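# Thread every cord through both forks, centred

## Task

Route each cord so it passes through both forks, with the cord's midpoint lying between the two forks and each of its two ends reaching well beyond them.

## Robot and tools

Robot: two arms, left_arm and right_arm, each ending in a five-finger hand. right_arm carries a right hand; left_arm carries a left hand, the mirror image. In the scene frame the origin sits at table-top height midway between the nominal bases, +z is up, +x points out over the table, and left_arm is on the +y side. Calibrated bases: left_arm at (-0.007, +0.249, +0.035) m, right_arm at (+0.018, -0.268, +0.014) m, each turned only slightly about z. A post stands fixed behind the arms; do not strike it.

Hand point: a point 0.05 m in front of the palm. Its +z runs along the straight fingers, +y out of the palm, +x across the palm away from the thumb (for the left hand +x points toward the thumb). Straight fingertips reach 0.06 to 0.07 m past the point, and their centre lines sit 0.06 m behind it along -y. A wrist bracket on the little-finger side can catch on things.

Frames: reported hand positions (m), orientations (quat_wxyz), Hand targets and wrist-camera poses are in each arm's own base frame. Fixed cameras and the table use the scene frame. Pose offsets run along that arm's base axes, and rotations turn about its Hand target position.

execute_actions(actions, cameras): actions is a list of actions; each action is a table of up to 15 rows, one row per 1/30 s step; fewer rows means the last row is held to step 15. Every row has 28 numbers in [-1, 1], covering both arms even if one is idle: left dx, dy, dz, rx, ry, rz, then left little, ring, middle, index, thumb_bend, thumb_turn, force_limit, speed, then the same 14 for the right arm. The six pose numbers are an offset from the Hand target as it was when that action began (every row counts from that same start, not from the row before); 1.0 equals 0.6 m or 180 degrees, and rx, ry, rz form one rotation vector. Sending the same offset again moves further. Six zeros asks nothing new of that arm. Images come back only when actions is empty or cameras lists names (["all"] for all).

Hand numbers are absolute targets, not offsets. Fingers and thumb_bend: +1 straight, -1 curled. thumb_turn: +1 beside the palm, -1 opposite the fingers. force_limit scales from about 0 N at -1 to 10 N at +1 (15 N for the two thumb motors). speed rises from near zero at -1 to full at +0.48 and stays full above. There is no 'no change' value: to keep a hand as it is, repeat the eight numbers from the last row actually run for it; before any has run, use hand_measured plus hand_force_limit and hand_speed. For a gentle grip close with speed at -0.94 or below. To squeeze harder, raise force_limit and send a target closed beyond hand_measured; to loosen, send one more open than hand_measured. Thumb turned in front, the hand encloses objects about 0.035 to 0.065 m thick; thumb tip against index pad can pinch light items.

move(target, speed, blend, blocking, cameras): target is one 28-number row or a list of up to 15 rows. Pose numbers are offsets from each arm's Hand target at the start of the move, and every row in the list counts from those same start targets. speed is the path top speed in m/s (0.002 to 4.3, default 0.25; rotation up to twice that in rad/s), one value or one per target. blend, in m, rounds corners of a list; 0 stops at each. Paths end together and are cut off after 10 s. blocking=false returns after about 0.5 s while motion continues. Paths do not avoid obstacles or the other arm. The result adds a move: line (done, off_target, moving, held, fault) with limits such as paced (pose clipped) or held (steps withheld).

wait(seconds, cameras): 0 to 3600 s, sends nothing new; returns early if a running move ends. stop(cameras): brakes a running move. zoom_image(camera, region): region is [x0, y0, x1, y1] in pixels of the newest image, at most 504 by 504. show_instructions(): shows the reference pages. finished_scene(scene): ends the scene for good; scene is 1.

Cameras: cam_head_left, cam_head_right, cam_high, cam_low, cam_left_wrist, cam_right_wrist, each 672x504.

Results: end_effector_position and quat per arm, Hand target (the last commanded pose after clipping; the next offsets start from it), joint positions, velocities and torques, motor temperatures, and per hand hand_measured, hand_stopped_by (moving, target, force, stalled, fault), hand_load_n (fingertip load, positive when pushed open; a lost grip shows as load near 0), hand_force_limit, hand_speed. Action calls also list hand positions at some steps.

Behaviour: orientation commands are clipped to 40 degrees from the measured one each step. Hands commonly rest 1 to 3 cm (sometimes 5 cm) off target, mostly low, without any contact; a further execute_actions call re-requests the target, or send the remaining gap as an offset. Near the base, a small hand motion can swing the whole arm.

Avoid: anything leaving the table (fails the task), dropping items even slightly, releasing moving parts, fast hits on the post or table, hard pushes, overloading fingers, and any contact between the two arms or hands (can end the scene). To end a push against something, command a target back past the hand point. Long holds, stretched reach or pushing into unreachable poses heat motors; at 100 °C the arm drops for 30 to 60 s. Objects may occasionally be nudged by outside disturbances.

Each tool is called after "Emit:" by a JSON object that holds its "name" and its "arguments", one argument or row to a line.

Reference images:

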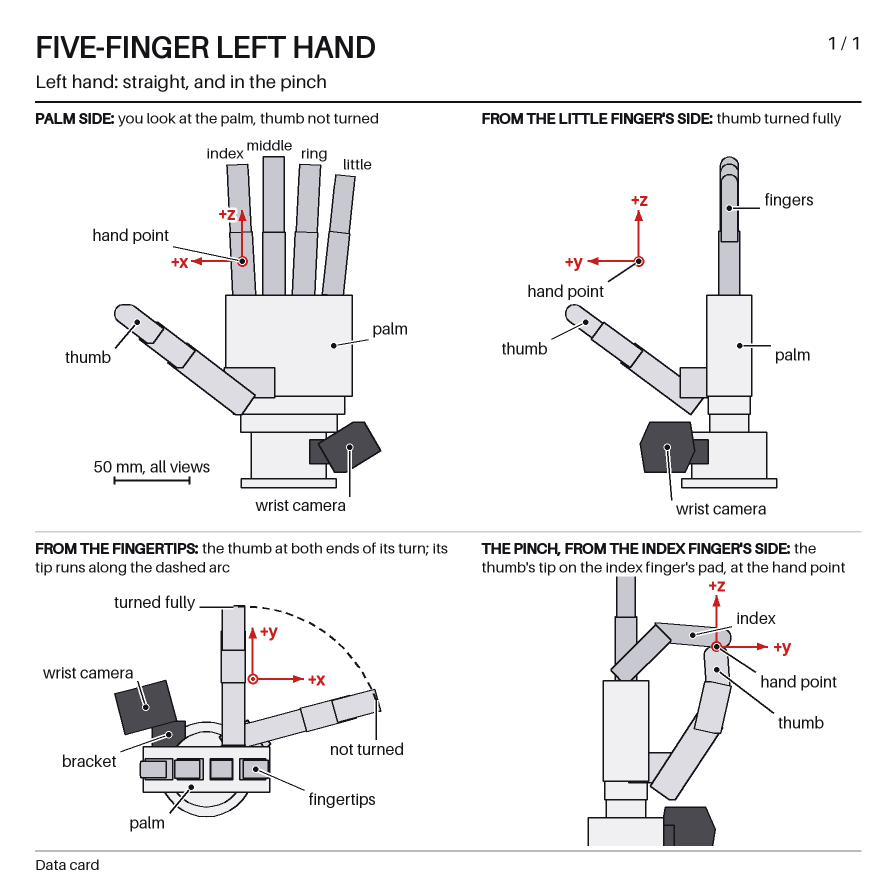

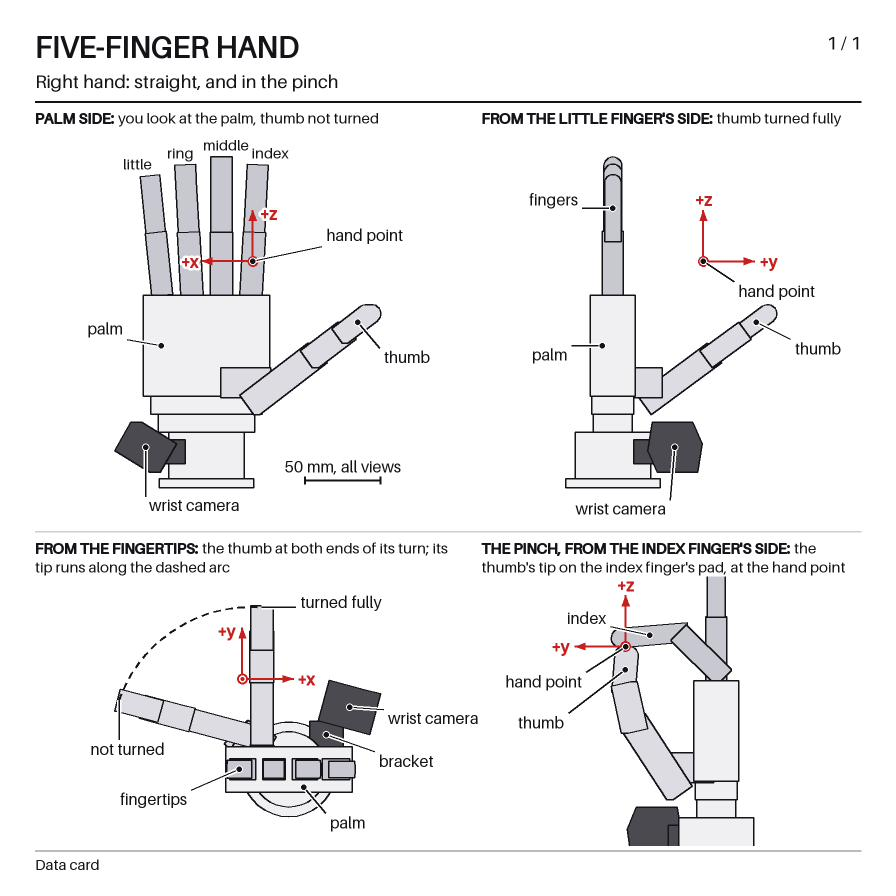

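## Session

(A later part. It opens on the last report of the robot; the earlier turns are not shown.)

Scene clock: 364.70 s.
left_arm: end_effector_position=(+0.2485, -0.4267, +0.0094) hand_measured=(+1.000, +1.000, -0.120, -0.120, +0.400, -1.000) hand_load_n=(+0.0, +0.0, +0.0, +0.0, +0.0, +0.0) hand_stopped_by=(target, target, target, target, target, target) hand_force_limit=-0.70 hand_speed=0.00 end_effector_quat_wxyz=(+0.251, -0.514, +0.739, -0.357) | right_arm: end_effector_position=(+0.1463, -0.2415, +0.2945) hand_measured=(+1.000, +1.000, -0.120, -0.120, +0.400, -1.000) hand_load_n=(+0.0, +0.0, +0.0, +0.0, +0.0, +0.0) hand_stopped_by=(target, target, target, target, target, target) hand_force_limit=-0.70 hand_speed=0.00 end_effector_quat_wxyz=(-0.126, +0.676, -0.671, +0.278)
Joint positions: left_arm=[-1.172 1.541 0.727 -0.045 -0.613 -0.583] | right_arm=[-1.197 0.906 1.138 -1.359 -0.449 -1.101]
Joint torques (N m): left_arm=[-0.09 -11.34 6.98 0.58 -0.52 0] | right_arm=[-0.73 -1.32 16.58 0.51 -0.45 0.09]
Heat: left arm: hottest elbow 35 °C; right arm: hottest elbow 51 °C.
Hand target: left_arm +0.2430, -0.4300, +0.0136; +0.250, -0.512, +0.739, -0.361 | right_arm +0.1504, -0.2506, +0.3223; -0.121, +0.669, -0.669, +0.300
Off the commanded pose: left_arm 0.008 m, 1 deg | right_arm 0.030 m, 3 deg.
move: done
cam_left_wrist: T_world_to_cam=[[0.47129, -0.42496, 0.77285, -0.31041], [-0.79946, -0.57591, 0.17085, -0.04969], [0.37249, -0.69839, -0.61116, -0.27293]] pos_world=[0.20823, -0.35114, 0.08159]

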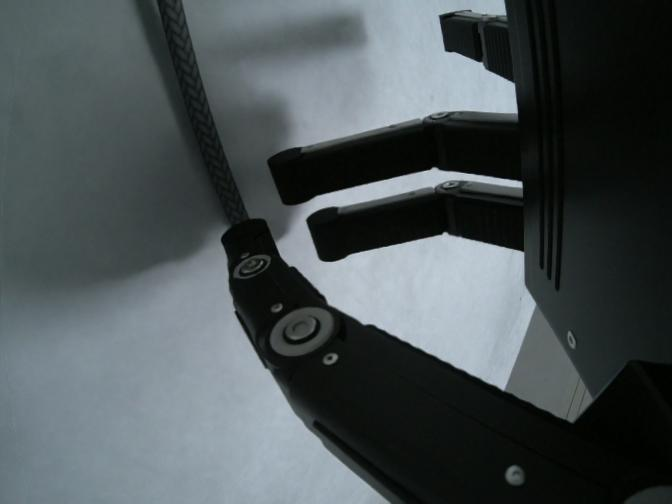

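Emit:
{"name": "move", "arguments": {
  "target": [0, 0, -0.05, 0, 0, 0, 1, 1, -0.12, -0.12, 0.4, -1, -0.7, 0, 0, 0, 0, 0, 0, 0, 1, 1, -0.12, -0.12, 0.4, -1, -0.7, 0],
  "speed": 0.06,
  "cameras": ["cam_left_wrist"]
}}

Scene clock: 373.13 s.
left_arm: end_effector_position=(+0.2512, -0.4305, -0.0023) hand_measured=(+1.000, +1.000, -0.120, -0.120, +0.400, -1.000) hand_load_n=(+0.0, +0.0, -2.0, +0.0, +0.0, +0.0) hand_stopped_by=(target, target, target, target, target, target) hand_force_limit=-0.70 hand_speed=0.00 end_effector_quat_wxyz=(+0.252, -0.514, +0.734, -0.366) | right_arm: end_effector_position=(+0.1463, -0.2415, +0.2945) hand_measured=(+1.000, +1.000, -0.120, -0.120, +0.400, -1.000) hand_load_n=(+0.0, +0.0, +0.5, +0.0, +0.0, +0.0) hand_stopped_by=(target, target, target, target, target, target) hand_force_limit=-0.70 hand_speed=0.00 end_effector_quat_wxyz=(-0.126, +0.676, -0.671, +0.278)
Joint positions: left_arm=[-1.172 1.579 0.715 0.027 -0.617 -0.578] | right_arm=[-1.197 0.906 1.138 -1.359 -0.449 -1.101]
Joint torques (N m): left_arm=[-0.09 -8.94 5.55 1.52 -0.32 0.02] | right_arm=[-0.73 -1.38 16.58 0.51 -0.46 0.09]
Heat: left arm: hottest elbow 35 °C; right arm: hottest elbow 51 °C.
Hand target: left_arm +0.2430, -0.4301, -0.0163; +0.250, -0.512, +0.739, -0.361 | right_arm +0.1504, -0.2506, +0.3223; -0.121, +0.669, -0.669, +0.300
Off the commanded pose: left_arm 0.016 m, 1 deg | right_arm 0.030 m, 3 deg.
move: off_target (left_arm)
cam_left_wrist: T_world_to_cam=[[0.4612, -0.4127, 0.78548, -0.29642], [-0.80154, -0.57346, 0.16933, -0.0461], [0.38056, -0.70769, -0.59528, -0.28976]] pos_world=[0.21003, -0.35383, 0.06815]

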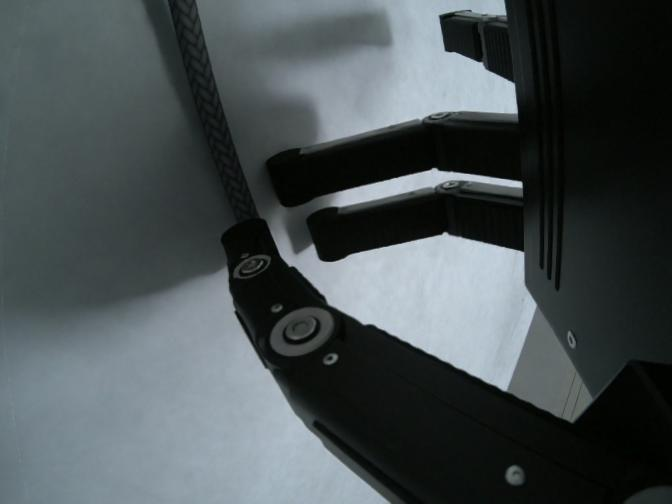

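Emit:
{"name": "move", "arguments": {
  "target": [
    [0, 0, 0.05, 0, 0, 0, 1, 1, -0.12, -0.12, 0.4, -1, -0.7, 0, 0, 0, 0, 0, 0, 0, 1, 1, -0.12, -0.12, 0.4, -1, -0.7, 0],
    [0, 0, 0.05, 0, 0, 0, 1, 1, -0.12, -0.12, 0.65, -1, -0.7, 0, 0, 0, 0, 0, 0, 0, 1, 1, -0.12, -0.12, 0.4, -1, -0.7, 0],
    [0, 0, 0.0, 0, 0, 0, 1, 1, -0.12, -0.12, 0.65, -1, -0.7, 0, 0, 0, 0, 0, 0, 0, 1, 1, -0.12, -0.12, 0.4, -1, -0.7, 0]
  ],
  "speed": 0.06,
  "cameras": ["cam_left_wrist"]
}}

Scene clock: 399.63 s.
left_arm: end_effector_position=(+0.2516, -0.4302, -0.0023) hand_measured=(+1.000, +1.000, -0.120, -0.120, +0.650, -1.000) hand_load_n=(+0.0, +0.0, -2.0, +0.0, +0.0, +0.0) hand_stopped_by=(target, target, target, target, target, target) hand_force_limit=-0.70 hand_speed=0.00 end_effector_quat_wxyz=(+0.253, -0.515, +0.733, -0.366) | right_arm: end_effector_position=(+0.1463, -0.2415, +0.2945) hand_measured=(+1.000, +1.000, -0.120, -0.120, +0.400, -1.000) hand_load_n=(+0.0, +0.0, +0.0, +0.0, +0.0, +0.0) hand_stopped_by=(target, target, target, target, target, target) hand_force_limit=-0.70 hand_speed=0.00 end_effector_quat_wxyz=(-0.126, +0.676, -0.671, +0.278)
Joint positions: left_arm=[-1.172 1.579 0.715 0.027 -0.62 -0.58] | right_arm=[-1.197 0.906 1.138 -1.359 -0.449 -1.101]
Joint torques (N m): left_arm=[-0.09 -8.88 5.53 1.52 -0.23 0.03] | right_arm=[-0.67 -1.32 16.58 0.51 -0.46 0.09]
Heat: left arm: hottest elbow 34 °C; right arm: hottest elbow 52 °C.
Hand target: left_arm +0.2431, -0.4300, -0.0163; +0.250, -0.512, +0.738, -0.361 | right_arm +0.1504, -0.2506, +0.3223; -0.121, +0.669, -0.669, +0.300
Off the commanded pose: left_arm 0.016 m, 1 deg | right_arm 0.030 m, 3 deg.
move: off_target (left_arm); target 2's new numbers were sent with left_arm's hand 0.015 m and 1 deg from that target
cam_left_wrist: T_world_to_cam=[[0.46122, -0.41142, 0.78614, -0.29598], [-0.80009, -0.57587, 0.16803, -0.04697], [0.38358, -0.70648, -0.59478, -0.28989]] pos_world=[0.21013, -0.35362, 0.06815]

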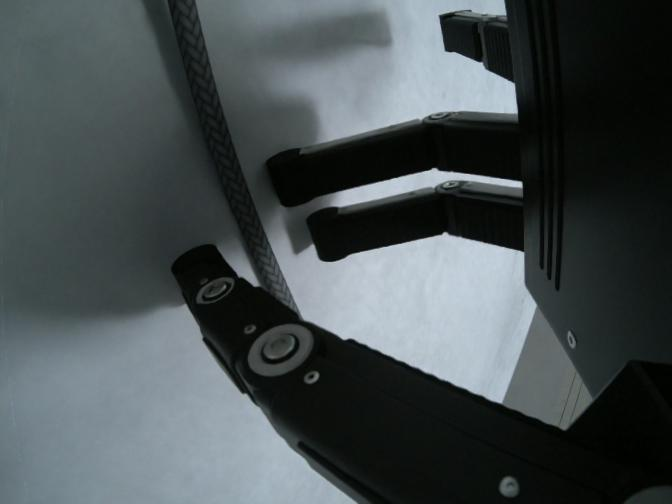

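Emit:
{"name": "move", "arguments": {
  "target": [0, 0, 0, 0, 0, 0, 1, 1, -0.4, -0.4, 0.2, -1, -0.4, -0.8, 0, 0, 0, 0, 0, 0, 1, 1, -0.12, -0.12, 0.4, -1, -0.7, 0],
  "speed": 0.06,
  "cameras": ["cam_left_wrist"]
}}

Scene clock: 406.43 s.
left_arm: end_effector_position=(+0.2510, -0.4298, -0.0069) hand_measured=(+1.000, +1.000, -0.400, -0.400, +0.408, -1.000) hand_load_n=(+0.0, +0.0, +0.5, +0.5, +6.0, +1.0) hand_stopped_by=(target, target, target, target, force, target) hand_force_limit=-0.40 hand_speed=-0.80 end_effector_quat_wxyz=(+0.252, -0.516, +0.734, -0.363) | right_arm: end_effector_position=(+0.1463, -0.2415, +0.2945) hand_measured=(+1.000, +1.000, -0.120, -0.120, +0.400, -1.000) hand_load_n=(+0.0, +0.0, +0.0, +0.0, +0.5, +0.0) hand_stopped_by=(target, target, target, target, target, target) hand_force_limit=-0.70 hand_speed=0.00 end_effector_quat_wxyz=(-0.126, +0.676, -0.671, +0.278)
Joint positions: left_arm=[-1.172 1.59 0.715 0.029 -0.619 -0.586] | right_arm=[-1.197 0.906 1.138 -1.359 -0.449 -1.101]
Joint torques (N m): left_arm=[-0.15 -9.64 5.5 1.47 -0.27 0.03] | right_arm=[-0.79 -1.38 16.59 0.51 -0.46 0.09]
Heat: left arm: hottest elbow 34 °C; right arm: hottest elbow 52 °C.
Hand target: left_arm +0.2431, -0.4300, -0.0164; +0.250, -0.512, +0.739, -0.361 | right_arm +0.1504, -0.2506, +0.3223; -0.121, +0.669, -0.669, +0.300
Off the commanded pose: left_arm 0.012 m, 1 deg | right_arm 0.030 m, 3 deg.
move: done
cam_left_wrist: T_world_to_cam=[[0.46713, -0.41257, 0.78203, -0.29393], [-0.79751, -0.57851, 0.17118, -0.0483], [0.38179, -0.70364, -0.59927, -0.29036]] pos_world=[0.20964, -0.35352, 0.06413]

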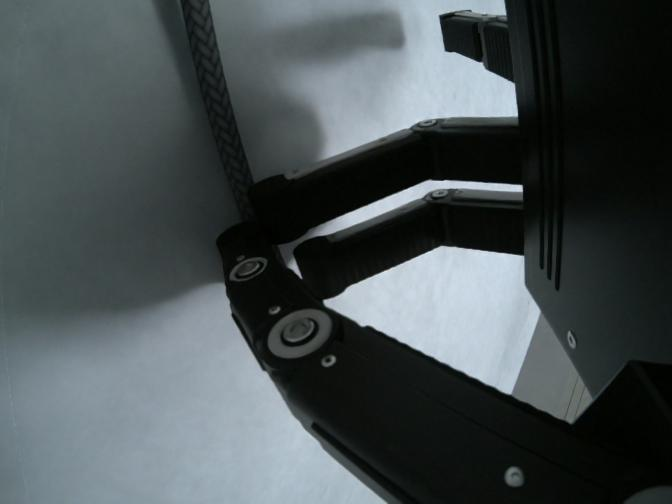

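Emit:
{"name": "move", "arguments": {
  "target": [0, 0, 0, 0, 0, 0, 1, 1, -0.6, -0.6, 0.2, -1, -0.4, -0.8, 0, 0, 0, 0, 0, 0, 1, 1, -0.12, -0.12, 0.4, -1, -0.7, 0],
  "speed": 0.06,
  "cameras": ["cam_left_wrist"]
}}

Scene clock: 410.67 s.
left_arm: end_effector_position=(+0.2510, -0.4298, -0.0069) hand_measured=(+1.000, +1.000, -0.414, -0.600, +0.408, -1.000) hand_load_n=(+0.0, +0.0, +7.5, +0.0, +7.0, +0.5) hand_stopped_by=(target, target, force, target, force, target) hand_force_limit=-0.40 hand_speed=-0.80 end_effector_quat_wxyz=(+0.252, -0.516, +0.734, -0.363) | right_arm: end_effector_position=(+0.1463, -0.2415, +0.2945) hand_measured=(+1.000, +1.000, -0.120, -0.120, +0.400, -1.000) hand_load_n=(+0.0, +0.0, +0.0, +0.0, +0.0, +0.0) hand_stopped_by=(target, target, target, target, target, target) hand_force_limit=-0.70 hand_speed=0.00 end_effector_quat_wxyz=(-0.126, +0.676, -0.671, +0.278)
Joint positions: left_arm=[-1.172 1.59 0.715 0.029 -0.619 -0.586] | right_arm=[-1.197 0.906 1.138 -1.359 -0.449 -1.101]
Joint torques (N m): left_arm=[-0.09 -9.64 5.49 1.48 -0.27 0.03] | right_arm=[-0.73 -1.38 16.58 0.51 -0.46 0.09]
Heat: left arm: hottest elbow 34 °C; right arm: hottest elbow 52 °C.
Hand target: left_arm +0.2431, -0.4300, -0.0164; +0.250, -0.512, +0.739, -0.361 | right_arm +0.1504, -0.2506, +0.3223; -0.121, +0.669, -0.669, +0.300
Off the commanded pose: left_arm 0.012 m, 1 deg | right_arm 0.030 m, 3 deg.
move: done
cam_left_wrist: T_world_to_cam=[[0.46713, -0.41257, 0.78203, -0.29393], [-0.79751, -0.57851, 0.17118, -0.0483], [0.38179, -0.70364, -0.59927, -0.29036]] pos_world=[0.20964, -0.35352, 0.06413]

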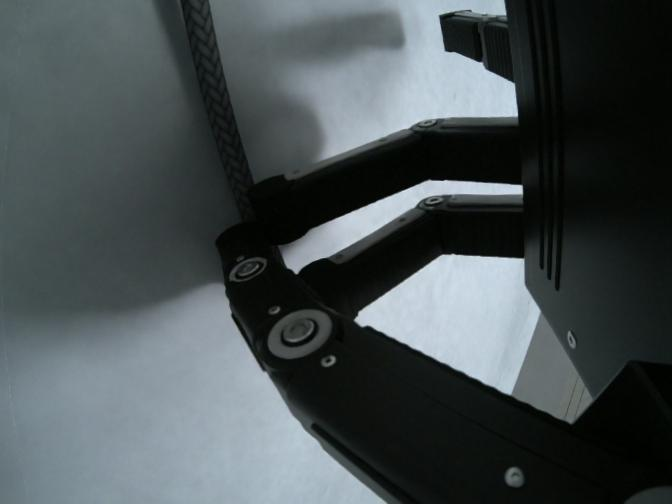

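Emit:
{"name": "move", "arguments": {
  "target": [0, 0, 0.09, 0, 0, 0, 1, 1, -0.6, -0.6, 0.2, -1, -0.4, -0.8, 0, 0, 0, 0, 0, 0, 1, 1, -0.12, -0.12, 0.4, -1, -0.7, 0],
  "speed": 0.06,
  "cameras": ["cam_left_wrist", "cam_low", "cam_high"]
}}

Scene clock: 418.37 s.
left_arm: end_effector_position=(+0.2425, -0.4098, +0.0182) hand_measured=(+1.000, +1.000, -0.414, -0.600, +0.408, -1.000) hand_load_n=(+0.0, +0.0, +7.5, +0.0, +7.0, +1.0) hand_stopped_by=(target, target, force, target, force, target) hand_force_limit=-0.40 hand_speed=-0.80 end_effector_quat_wxyz=(+0.257, -0.514, +0.744, -0.340) | right_arm: end_effector_position=(+0.1463, -0.2415, +0.2945) hand_measured=(+1.000, +1.000, -0.120, -0.120, +0.400, -1.000) hand_load_n=(+0.0, +0.0, +0.0, +0.0, +0.0, +0.0) hand_stopped_by=(target, target, target, target, target, target) hand_force_limit=-0.70 hand_speed=0.00 end_effector_quat_wxyz=(-0.126, +0.676, -0.671, +0.278)
Joint positions: left_arm=[-1.172 1.487 0.715 -0.125 -0.619 -0.586] | right_arm=[-1.197 0.906 1.138 -1.359 -0.449 -1.101]
Joint torques (N m): left_arm=[-0.15 -10.93 10.41 0.53 -0.28 0.03] | right_arm=[-0.67 -1.38 16.58 0.53 -0.45 0.09]
Heat: left arm: hottest elbow 33 °C; right arm: hottest elbow 52 °C.
Hand target: left_arm +0.2431, -0.4300, +0.0376; +0.250, -0.512, +0.739, -0.361 | right_arm +0.1504, -0.2506, +0.3223; -0.121, +0.669, -0.669, +0.300
Off the commanded pose: left_arm 0.028 m, 3 deg | right_arm 0.030 m, 3 deg.
move: off_target (left_arm)
cam_left_wrist: T_world_to_cam=[[0.4822, -0.44815, 0.75275, -0.31903], [-0.79424, -0.58622, 0.15977, -0.0515], [0.36968, -0.67491, -0.63862, -0.24267]] pos_world=[0.20265, -0.33694, 0.09341]
Images, in order (width x height): cam_high 672x504, cam_low 672x504, cam_left_wrist 672x504.

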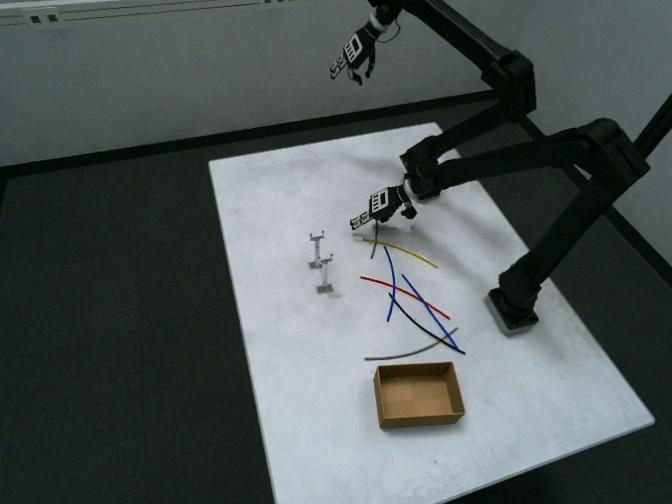

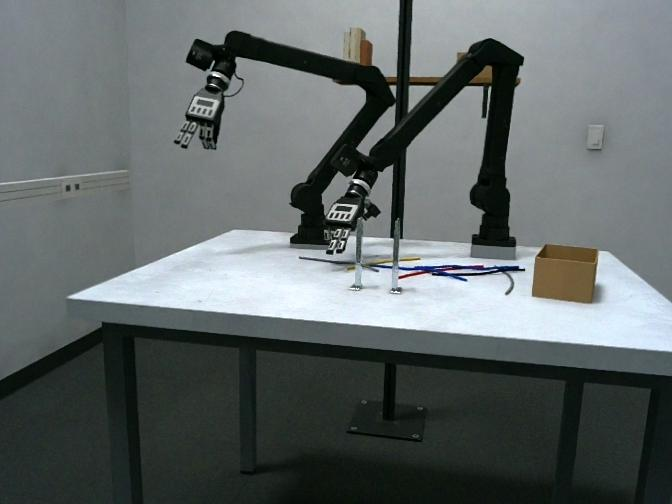

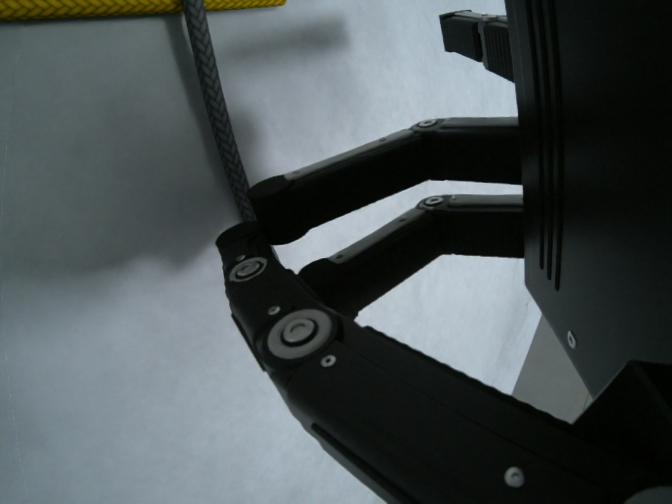

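Emit:
{"name": "move", "arguments": {
  "target": [0, 0, 0.15, 0, 0, 0, 1, 1, -0.6, -0.6, 0.2, -1, -0.4, -0.8, 0, 0, 0, 0, 0, 0, 1, 1, -0.12, -0.12, 0.4, -1, -0.7, 0],
  "speed": 0.1,
  "cameras": ["cam_left_wrist", "cam_low", "cam_high"]
}}

Scene clock: 429.47 s.
left_arm: end_effector_position=(+0.2428, -0.4103, +0.1042) hand_measured=(+1.000, +1.000, -0.414, -0.600, +0.408, -1.000) hand_load_n=(+0.0, +0.0, +7.5, +0.0, +7.0, +0.5) hand_stopped_by=(target, target, force, target, force, target) hand_force_limit=-0.40 hand_speed=-0.80 end_effector_quat_wxyz=(+0.257, -0.514, +0.745, -0.339) | right_arm: end_effector_position=(+0.1463, -0.2415, +0.2945) hand_measured=(+1.000, +1.000, -0.120, -0.120, +0.400, -1.000) hand_load_n=(+0.0, +0.5, +0.0, +0.0, +0.0, +0.0) hand_stopped_by=(target, target, target, target, target, target) hand_force_limit=-0.70 hand_speed=0.00 end_effector_quat_wxyz=(-0.126, +0.676, -0.671, +0.278)
Joint positions: left_arm=[-1.172 1.327 0.834 -0.407 -0.619 -0.586] | right_arm=[-1.197 0.906 1.138 -1.359 -0.449 -1.101]
Joint torques (N m): left_arm=[-0.09 -9.76 12.7 0.54 -0.31 0.03] | right_arm=[-0.73 -1.38 16.59 0.51 -0.45 0.09]
Heat: left arm: hottest elbow 34 °C; right arm: hottest elbow 53 °C.
Hand target: left_arm +0.2431, -0.4300, +0.1278; +0.250, -0.512, +0.738, -0.361 | right_arm +0.1504, -0.2506, +0.3223; -0.121, +0.669, -0.669, +0.300
Off the commanded pose: left_arm 0.031 m, 3 deg | right_arm 0.030 m, 3 deg.
move: off_target (left_arm)
cam_left_wrist: T_world_to_cam=[[0.48322, -0.45049, 0.75071, -0.38517], [-0.79402, -0.58673, 0.15901, -0.06551], [0.36883, -0.67291, -0.64122, -0.18693]] pos_world=[0.20305, -0.33774, 0.1797]
Images, in order (width x height): cam_high 672x504, cam_low 672x504, cam_left_wrist 672x504.

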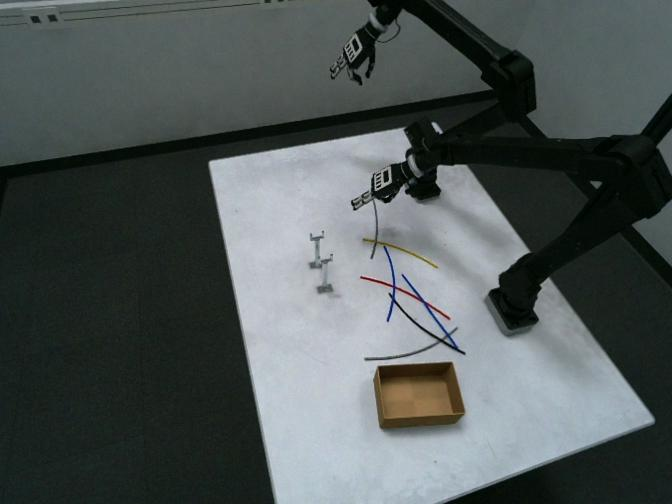

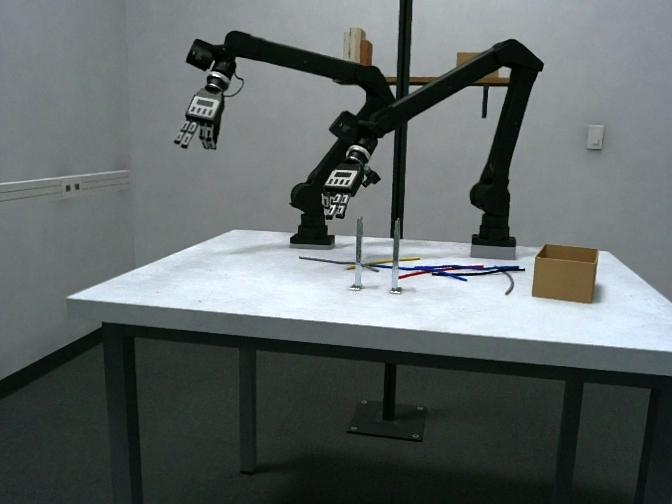

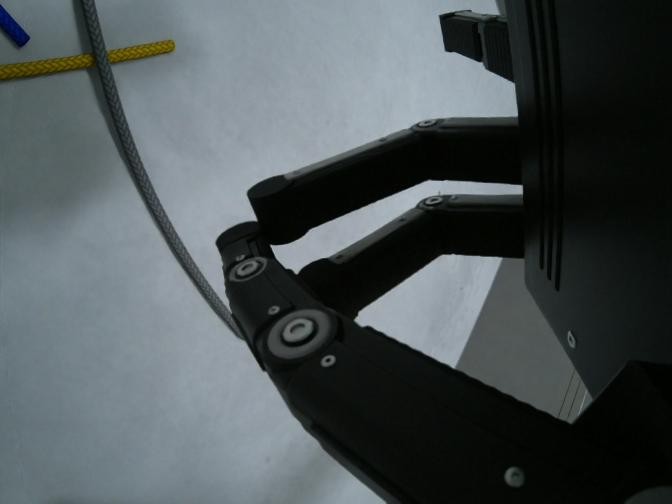

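Emit:
{"name": "move", "arguments": {
  "target": [-0.0118, 0.0293, -0.1797, -0.0372, -0.0988, 0, 1, 1, 0.2, 0.2, 0.25, -1, -0.4, -0.4, 0, 0, 0, 0, 0, 0, 1, 1, -0.12, -0.12, 0.4, -1, -0.7, 0],
  "speed": 0.1,
  "cameras": ["cam_left_wrist", "cam_low"]
}}

Scene clock: 479.90 s.
left_arm: end_effector_position=(+0.2422, -0.4115, +0.0236) hand_measured=(+1.000, +1.000, +0.200, +0.200, +0.406, -1.000) hand_load_n=(+0.0, +0.0, +0.0, +0.0, +0.0, +0.0) hand_stopped_by=(target, target, target, target, force, target) hand_force_limit=-0.40 hand_speed=-0.40 end_effector_quat_wxyz=(+0.329, -0.472, +0.664, -0.477) | right_arm: end_effector_position=(+0.1463, -0.2415, +0.2945) hand_measured=(+1.000, +1.000, -0.120, -0.120, +0.400, -1.000) hand_load_n=(+0.0, +0.0, +0.0, +0.0, +0.0, +0.0) hand_stopped_by=(target, target, target, target, target, target) hand_force_limit=-0.70 hand_speed=0.00 end_effector_quat_wxyz=(-0.126, +0.676, -0.671, +0.278)
Joint positions: left_arm=[-1.274 1.553 0.513 0.515 -0.855 -0.425] | right_arm=[-1.197 0.906 1.138 -1.359 -0.449 -1.101]
Joint torques (N m): left_arm=[-0.26 -8.35 4.86 1.76 -0.48 0.19] | right_arm=[-0.73 -1.38 16.58 0.51 -0.46 0.09]
Heat: left arm: hottest elbow 36 °C; right arm: hottest elbow 54 °C.
Hand target: left_arm +0.2359, -0.4124, +0.0198; +0.331, -0.463, +0.669, -0.478 | right_arm +0.1504, -0.2506, +0.3223; -0.121, +0.669, -0.669, +0.300
Off the commanded pose: left_arm 0.007 m, 1 deg | right_arm 0.030 m, 3 deg.
move: done
cam_left_wrist: T_world_to_cam=[[0.21085, -0.31057, 0.92687, -0.20558], [-0.81951, -0.57304, -0.00559, -0.03811], [0.53287, -0.7584, -0.37534, -0.32043]] pos_world=[0.18286, -0.3287, 0.07006]
Images, in order (width x height): cam_low 672x504, cam_left_wrist 672x504.

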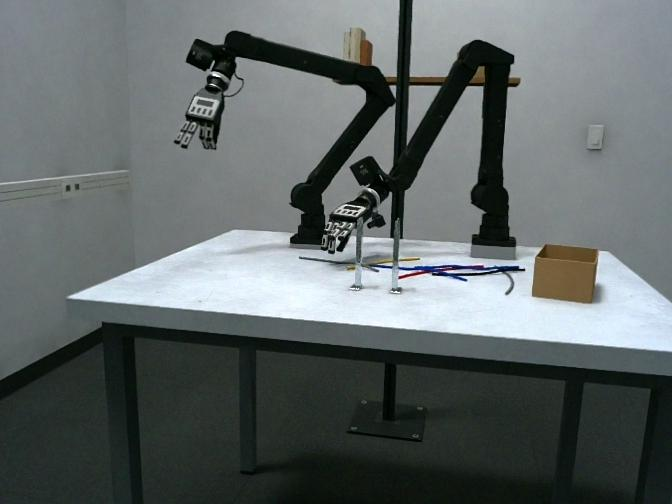

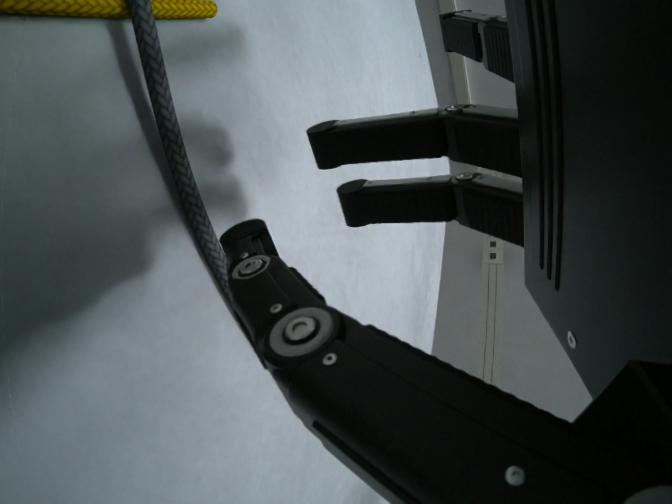

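Emit:
{"name": "move", "arguments": {
  "target": [
    [-0.004, 0.002, 0, 0, 0, 0, 1, 1, 0.2, 0.2, 0.24, -1, -0.4, -0.4, 0, 0, 0, 0, 0, 0, 1, 1, -0.12, -0.12, 0.4, -1, -0.7, 0],
    [-0.004, 0.002, -0.0633, 0, 0, 0, 1, 1, 0.2, 0.2, 0.24, -1, -0.4, -0.4, 0, 0, 0, 0, 0, 0, 1, 1, -0.12, -0.12, 0.4, -1, -0.7, 0]
  ],
  "speed": 0.06,
  "cameras": ["cam_left_wrist"]
}}

Scene clock: 495.53 s.
left_arm: end_effector_position=(+0.2410, -0.4121, -0.0092) hand_measured=(+1.000, +1.000, +0.200, +0.200, +0.240, -1.000) hand_load_n=(+0.0, +0.0, +0.0, +0.0, +0.0, +0.0) hand_stopped_by=(target, target, target, target, target, target) hand_force_limit=-0.40 hand_speed=-0.40 end_effector_quat_wxyz=(+0.332, -0.470, +0.662, -0.480) | right_arm: end_effector_position=(+0.1463, -0.2415, +0.2945) hand_measured=(+1.000, +1.000, -0.120, -0.120, +0.400, -1.000) hand_load_n=(+0.0, +0.0, +0.0, +0.0, +0.0, +0.0) hand_stopped_by=(target, target, target, target, target, target) hand_force_limit=-0.70 hand_speed=0.00 end_effector_quat_wxyz=(-0.126, +0.676, -0.671, +0.278)
Joint positions: left_arm=[-1.281 1.681 0.498 0.668 -0.866 -0.419] | right_arm=[-1.197 0.906 1.138 -1.359 -0.449 -1.101]
Joint torques (N m): left_arm=[-0.15 -8.18 3.55 1.66 -0.29 0.15] | right_arm=[-0.67 -1.38 16.59 0.53 -0.45 0.09]
Heat: left arm: hottest elbow 35 °C; right arm: hottest elbow 54 °C.
Hand target: left_arm +0.2335, -0.4112, -0.0181; +0.331, -0.463, +0.669, -0.478 | right_arm +0.1504, -0.2506, +0.3223; -0.121, +0.669, -0.669, +0.300
Off the commanded pose: left_arm 0.012 m, 1 deg | right_arm 0.030 m, 3 deg.
move: off_target (left_arm)
cam_left_wrist: T_world_to_cam=[[0.20152, -0.30784, 0.92985, -0.17162], [-0.81936, -0.57315, -0.01218, -0.03983], [0.5367, -0.75943, -0.36773, -0.33371]] pos_world=[0.18105, -0.32909, 0.03638]

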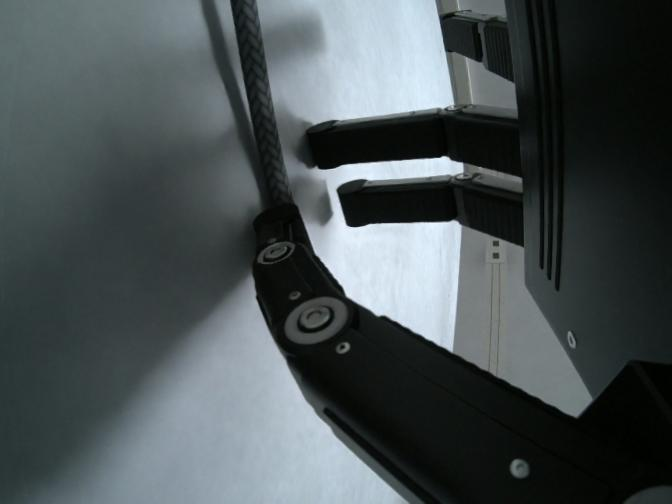

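Emit:
{"name": "move", "arguments": {
  "target": [0, 0, -0.02, 0, 0, 0, 1, 1, 0.2, 0.2, 0.24, -1, -0.4, -0.4, 0, 0, 0, 0, 0, 0, 1, 1, -0.12, -0.12, 0.4, -1, -0.7, 0],
  "speed": 0.06,
  "cameras": ["cam_left_wrist"]
}}

Scene clock: 507.53 s.
left_arm: end_effector_position=(+0.2440, -0.4151, -0.0100) hand_measured=(+1.000, +1.000, +0.200, +0.200, +0.240, -1.000) hand_load_n=(+0.0, +0.0, -0.5, +0.0, +0.0, -0.5) hand_stopped_by=(target, target, target, target, target, target) hand_force_limit=-0.40 hand_speed=-0.40 end_effector_quat_wxyz=(+0.333, -0.475, +0.650, -0.491) | right_arm: end_effector_position=(+0.1463, -0.2415, +0.2945) hand_measured=(+1.000, +1.000, -0.120, -0.120, +0.400, -1.000) hand_load_n=(+0.0, +0.0, +0.0, +0.0, +0.0, +0.0) hand_stopped_by=(target, target, target, target, target, target) hand_force_limit=-0.70 hand_speed=0.00 end_effector_quat_wxyz=(-0.126, +0.676, -0.671, +0.278)
Joint positions: left_arm=[-1.281 1.71 0.498 0.728 -0.878 -0.419] | right_arm=[-1.197 0.906 1.138 -1.359 -0.449 -1.101]
Joint torques (N m): left_arm=[-0.09 -7.18 3.15 1.25 0.02 0.15] | right_arm=[-0.73 -1.38 16.58 0.51 -0.45 0.09]
Heat: left arm: hottest elbow 34 °C; right arm: hottest elbow 54 °C.
Hand target: left_arm +0.2335, -0.4112, -0.0301; +0.331, -0.463, +0.669, -0.478 | right_arm +0.1504, -0.2506, +0.3223; -0.121, +0.669, -0.669, +0.300
Off the commanded pose: left_arm 0.023 m, 3 deg | right_arm 0.030 m, 3 deg.
move: off_target (left_arm)
cam_left_wrist: T_world_to_cam=[[0.19122, -0.27966, 0.94086, -0.15806], [-0.81298, -0.58225, -0.00784, -0.04437], [0.55001, -0.7634, -0.33869, -0.34253]] pos_world=[0.18255, -0.33153, 0.03236]

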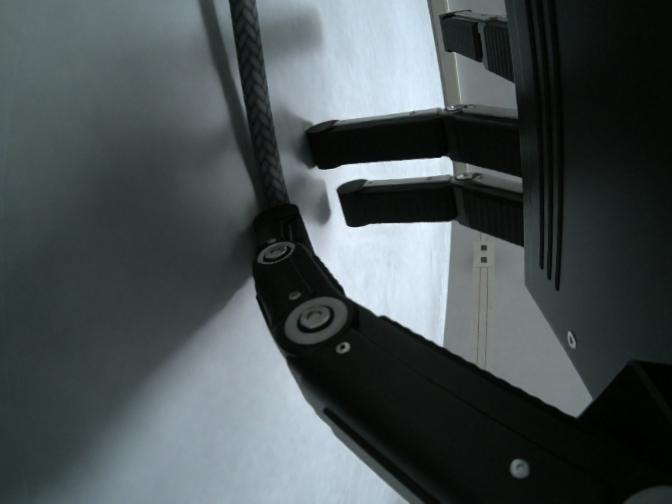

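Emit:
{"name": "move", "arguments": {
  "target": [0, 0, 0.01, 0, 0, 0, 1, 1, -0.35, -0.35, 0.24, -1, -0.4, -0.75, 0, 0, 0, 0, 0, 0, 1, 1, -0.12, -0.12, 0.4, -1, -0.7, 0],
  "speed": 0.06,
  "cameras": ["cam_left_wrist"]
}}

Scene clock: 513.50 s.
left_arm: end_effector_position=(+0.2439, -0.4155, -0.0099) hand_measured=(+1.000, +1.000, +0.180, -0.326, +0.240, -1.000) hand_load_n=(+0.0, +0.0, +1.0, +8.0, +3.5, +0.0) hand_stopped_by=(target, target, force, force, target, target) hand_force_limit=-0.40 hand_speed=-0.75 end_effector_quat_wxyz=(+0.331, -0.477, +0.649, -0.492) | right_arm: end_effector_position=(+0.1463, -0.2415, +0.2945) hand_measured=(+1.000, +1.000, -0.120, -0.120, +0.400, -1.000) hand_load_n=(+0.0, +0.0, +0.0, +0.0, +0.0, +0.0) hand_stopped_by=(target, target, target, target, target, target) hand_force_limit=-0.70 hand_speed=0.00 end_effector_quat_wxyz=(-0.126, +0.676, -0.671, +0.278)
Joint positions: left_arm=[-1.281 1.71 0.498 0.728 -0.878 -0.425] | right_arm=[-1.197 0.906 1.138 -1.359 -0.449 -1.101]
Joint torques (N m): left_arm=[-0.15 -8.82 3.25 0.47 0.02 0.15] | right_arm=[-0.73 -1.38 16.58 0.53 -0.46 0.09]
Heat: left arm: hottest elbow 34 °C; right arm: hottest elbow 54 °C.
Hand target: left_arm +0.2335, -0.4112, -0.0241; +0.331, -0.463, +0.669, -0.478 | right_arm +0.1504, -0.2506, +0.3223; -0.121, +0.669, -0.669, +0.300
Off the commanded pose: left_arm 0.018 m, 3 deg | right_arm 0.030 m, 3 deg.
move: off_target (left_arm)
cam_left_wrist: T_world_to_cam=[[0.19352, -0.2741, 0.94203, -0.15656], [-0.81195, -0.58372, -0.00305, -0.04545], [0.55072, -0.76429, -0.33552, -0.34329]] pos_world=[0.18245, -0.33182, 0.03216]

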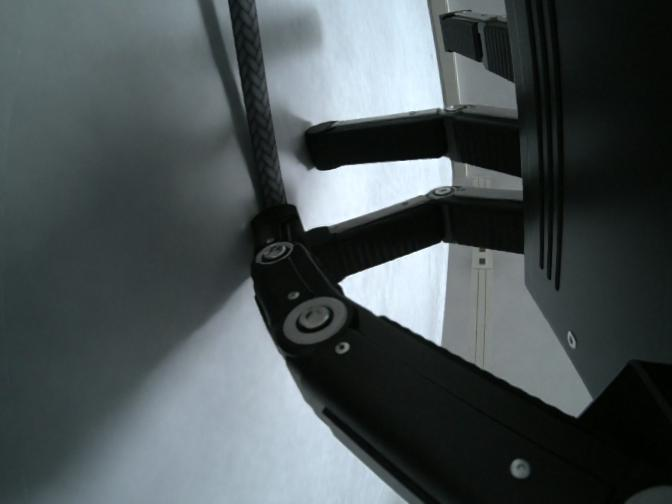

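Emit:
{"name": "move", "arguments": {
  "target": [0, 0, 0.01, 0, 0, 0, 1, 1, -0.36, -0.35, 0.24, -1, 0.0, -0.7, 0, 0, 0, 0, 0, 0, 1, 1, -0.12, -0.12, 0.4, -1, -0.7, 0],
  "speed": 0.06,
  "cameras": ["cam_left_wrist"]
}}

Scene clock: 519.10 s.
left_arm: end_effector_position=(+0.2428, -0.4152, -0.0082) hand_measured=(+1.000, +1.000, -0.232, -0.326, +0.242, -1.000) hand_load_n=(+0.0, +0.0, +5.0, +7.0, +4.5, +0.0) hand_stopped_by=(target, target, force, force, target, target) hand_force_limit=0.00 hand_speed=-0.70 end_effector_quat_wxyz=(+0.330, -0.475, +0.652, -0.490) | right_arm: end_effector_position=(+0.1463, -0.2415, +0.2945) hand_measured=(+1.000, +1.000, -0.120, -0.120, +0.400, -1.000) hand_load_n=(+0.0, +0.0, +0.0, +0.0, +0.0, +0.0) hand_stopped_by=(target, target, target, target, target, target) hand_force_limit=-0.70 hand_speed=0.00 end_effector_quat_wxyz=(-0.126, +0.676, -0.671, +0.278)
Joint positions: left_arm=[-1.281 1.697 0.498 0.708 -0.872 -0.425] | right_arm=[-1.197 0.906 1.138 -1.359 -0.449 -1.101]
Joint torques (N m): left_arm=[-0.09 -9.47 3.43 0.31 0 0.15] | right_arm=[-0.73 -1.38 16.59 0.51 -0.46 0.09]
Heat: left arm: hottest elbow 34 °C; right arm: hottest elbow 54 °C.
Hand target: left_arm +0.2335, -0.4112, -0.0182; +0.331, -0.463, +0.669, -0.478 | right_arm +0.1504, -0.2506, +0.3223; -0.121, +0.669, -0.669, +0.300
Off the commanded pose: left_arm 0.014 m, 3 deg | right_arm 0.030 m, 3 deg.
move: off_target (left_arm)
cam_left_wrist: T_world_to_cam=[[0.19652, -0.28065, 0.93948, -0.16135], [-0.81509, -0.57933, -0.00256, -0.04368], [0.54499, -0.76525, -0.3426, -0.341]] pos_world=[0.18195, -0.33154, 0.03464]

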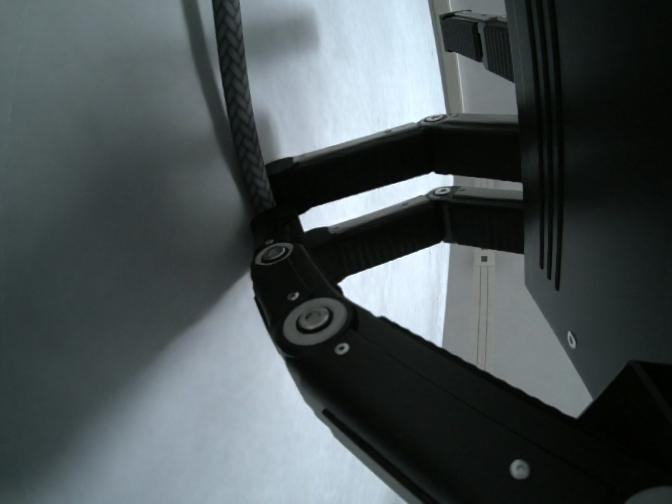

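Emit:
{"name": "move", "arguments": {
  "target": [0, 0, 0.11, 0, 0, 0, 1, 1, -0.36, -0.35, 0.24, -1, 0.0, -0.7, 0, 0, 0, 0, 0, 0, 1, 1, -0.12, -0.12, 0.4, -1, -0.7, 0],
  "speed": 0.06,
  "cameras": ["cam_left_wrist", "cam_high"]
}}

Scene clock: 525.20 s.
left_arm: end_effector_position=(+0.2368, -0.3988, +0.0367) hand_measured=(+1.000, +1.000, -0.232, -0.326, +0.242, -1.000) hand_load_n=(+0.0, +0.0, +5.0, +7.0, +4.5, +0.0) hand_stopped_by=(target, target, force, force, target, target) hand_force_limit=0.00 hand_speed=-0.70 end_effector_quat_wxyz=(+0.335, -0.469, +0.670, -0.467) | right_arm: end_effector_position=(+0.1463, -0.2415, +0.2945) hand_measured=(+1.000, +1.000, -0.120, -0.120, +0.400, -1.000) hand_load_n=(+0.0, +0.0, +0.0, +0.0, +0.0, +0.0) hand_stopped_by=(target, target, target, target, target, target) hand_force_limit=-0.70 hand_speed=0.00 end_effector_quat_wxyz=(-0.126, +0.676, -0.671, +0.278)
Joint positions: left_arm=[-1.281 1.472 0.498 0.425 -0.866 -0.425] | right_arm=[-1.197 0.906 1.138 -1.359 -0.449 -1.101]
Joint torques (N m): left_arm=[-0.15 -9.11 7.87 0.79 -0.27 0.14] | right_arm=[-0.73 -1.38 16.58 0.51 -0.46 0.09]
Heat: left arm: hottest elbow 34 °C; right arm: hottest elbow 54 °C.
Hand target: left_arm +0.2335, -0.4112, +0.0479; +0.331, -0.463, +0.669, -0.478 | right_arm +0.1504, -0.2506, +0.3223; -0.121, +0.669, -0.669, +0.300
Off the commanded pose: left_arm 0.017 m, 1 deg | right_arm 0.030 m, 3 deg.
move: off_target (left_arm)
cam_left_wrist: T_world_to_cam=[[0.2133, -0.33365, 0.91825, -0.22199], [-0.81837, -0.57439, -0.01861, -0.03555], [0.53365, -0.7475, -0.39556, -0.29798]] pos_world=[0.17727, -0.31723, 0.08531]
Images, in order (width x height): cam_high 672x504, cam_left_wrist 672x504.

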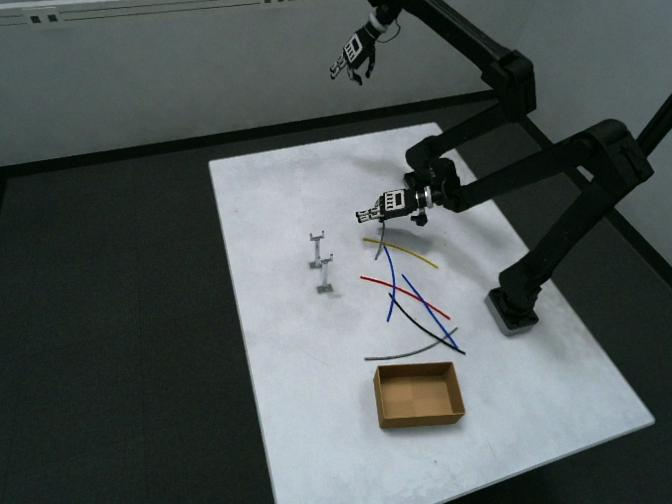

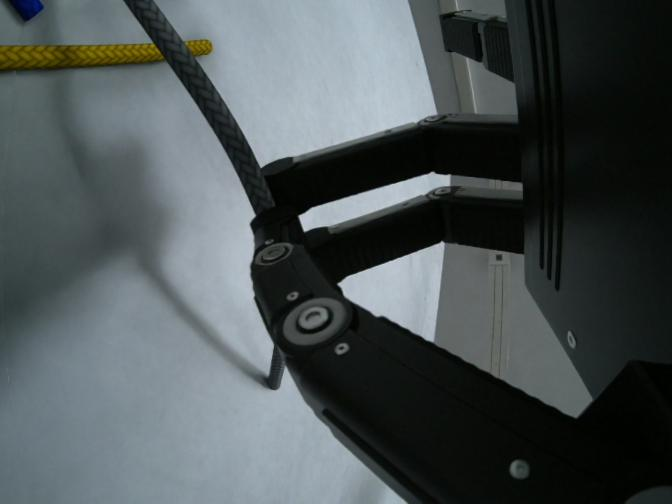

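Emit:
{"name": "move", "arguments": {
  "target": [0, 0, 0.25, 0, 0, 0, 1, 1, -0.36, -0.35, 0.24, -1, 0.0, -0.7, 0, 0, 0, 0, 0, 0, 1, 1, -0.12, -0.12, 0.4, -1, -0.7, 0],
  "speed": 0.1,
  "cameras": ["cam_left_wrist", "cam_high", "cam_low"]
}}

Scene clock: 531.97 s.
left_arm: end_effector_position=(+0.2355, -0.3942, +0.1718) hand_measured=(+1.000, +1.000, -0.232, -0.326, +0.242, -1.000) hand_load_n=(+0.0, +0.0, +5.0, +7.0, +4.5, +0.0) hand_stopped_by=(target, target, force, force, target, target) hand_force_limit=0.00 hand_speed=-0.70 end_effector_quat_wxyz=(+0.338, -0.467, +0.676, -0.459) | right_arm: end_effector_position=(+0.1463, -0.2415, +0.2945) hand_measured=(+1.000, +1.000, -0.120, -0.120, +0.400, -1.000) hand_load_n=(+0.0, +0.0, +0.0, +0.0, +0.0, +0.0) hand_stopped_by=(target, target, target, target, target, target) hand_force_limit=-0.70 hand_speed=0.00 end_effector_quat_wxyz=(-0.126, +0.676, -0.671, +0.278)
Joint positions: left_arm=[-1.281 1.129 0.683 -0.126 -0.866 -0.425] | right_arm=[-1.197 0.906 1.138 -1.359 -0.449 -1.101]
Joint torques (N m): left_arm=[-0.15 -7.06 13.39 0.77 -0.29 0.14] | right_arm=[-0.67 -1.38 16.59 0.51 -0.46 0.09]
Heat: left arm: hottest elbow 34 °C; right arm: hottest elbow 54 °C.
Hand target: left_arm +0.2335, -0.4112, +0.1979; +0.331, -0.464, +0.669, -0.478 | right_arm +0.1504, -0.2506, +0.3223; -0.121, +0.669, -0.669, +0.300
Off the commanded pose: left_arm 0.031 m, 3 deg | right_arm 0.030 m, 3 deg.
move: off_target (left_arm)
cam_left_wrist: T_world_to_cam=[[0.2191, -0.3532, 0.90953, -0.35182], [-0.81852, -0.5739, -0.02569, -0.03012], [0.53106, -0.73884, -0.41485, -0.23321]] pos_world=[0.17628, -0.31385, 0.22247]
Images, in order (width x height): cam_high 672x504, cam_low 672x504, cam_left_wrist 672x504.

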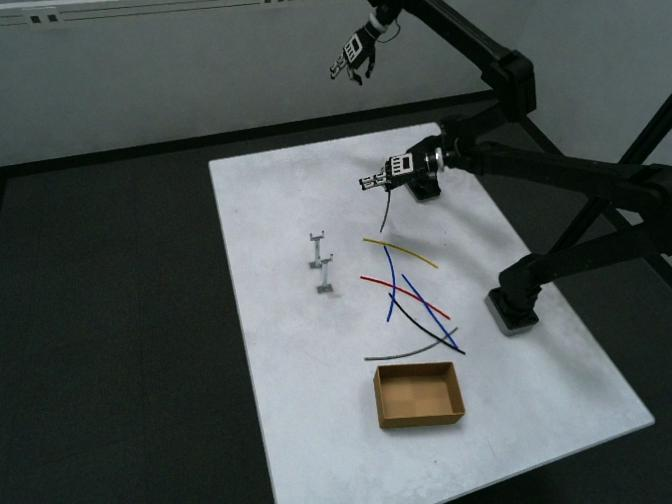

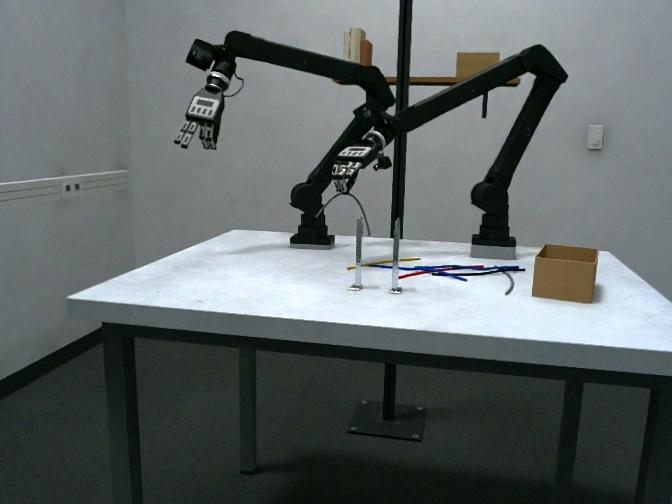

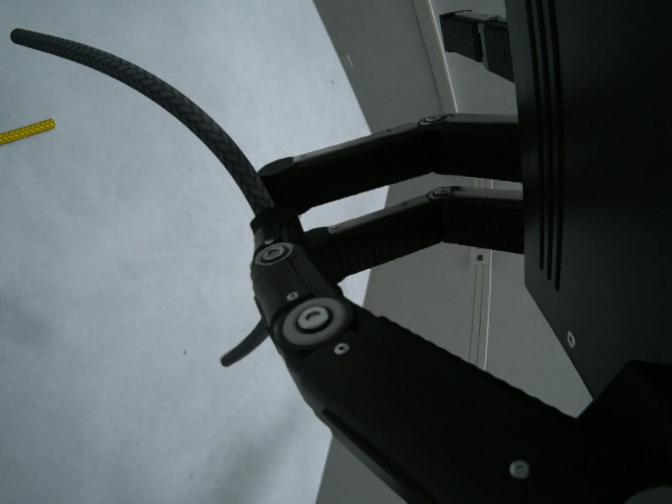

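Emit:
{"name": "zoom_image", "arguments": {
  "camera": "cam_low",
  "region": [290, 130, 440, 300]
}}

Emit:
{"name": "zoom_image", "arguments": {
  "camera": "cam_high",
  "region": [300, 140, 470, 280]
}}

Scaled by 2.965 from the camera's image (finer frame: 960x720).

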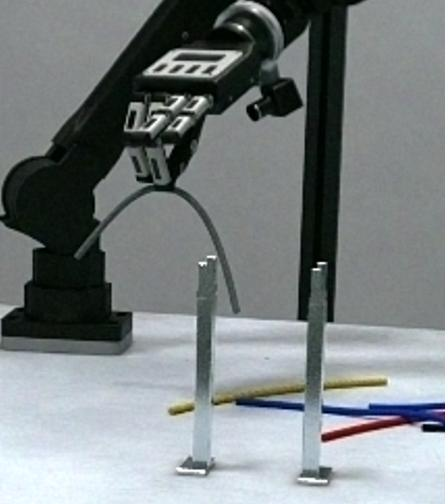

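Scaled by 2.965 from the camera's image (finer frame: 960x720).

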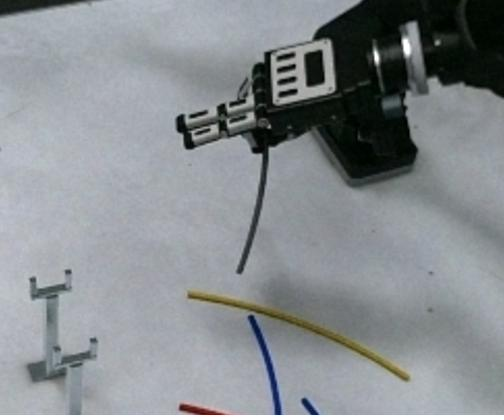

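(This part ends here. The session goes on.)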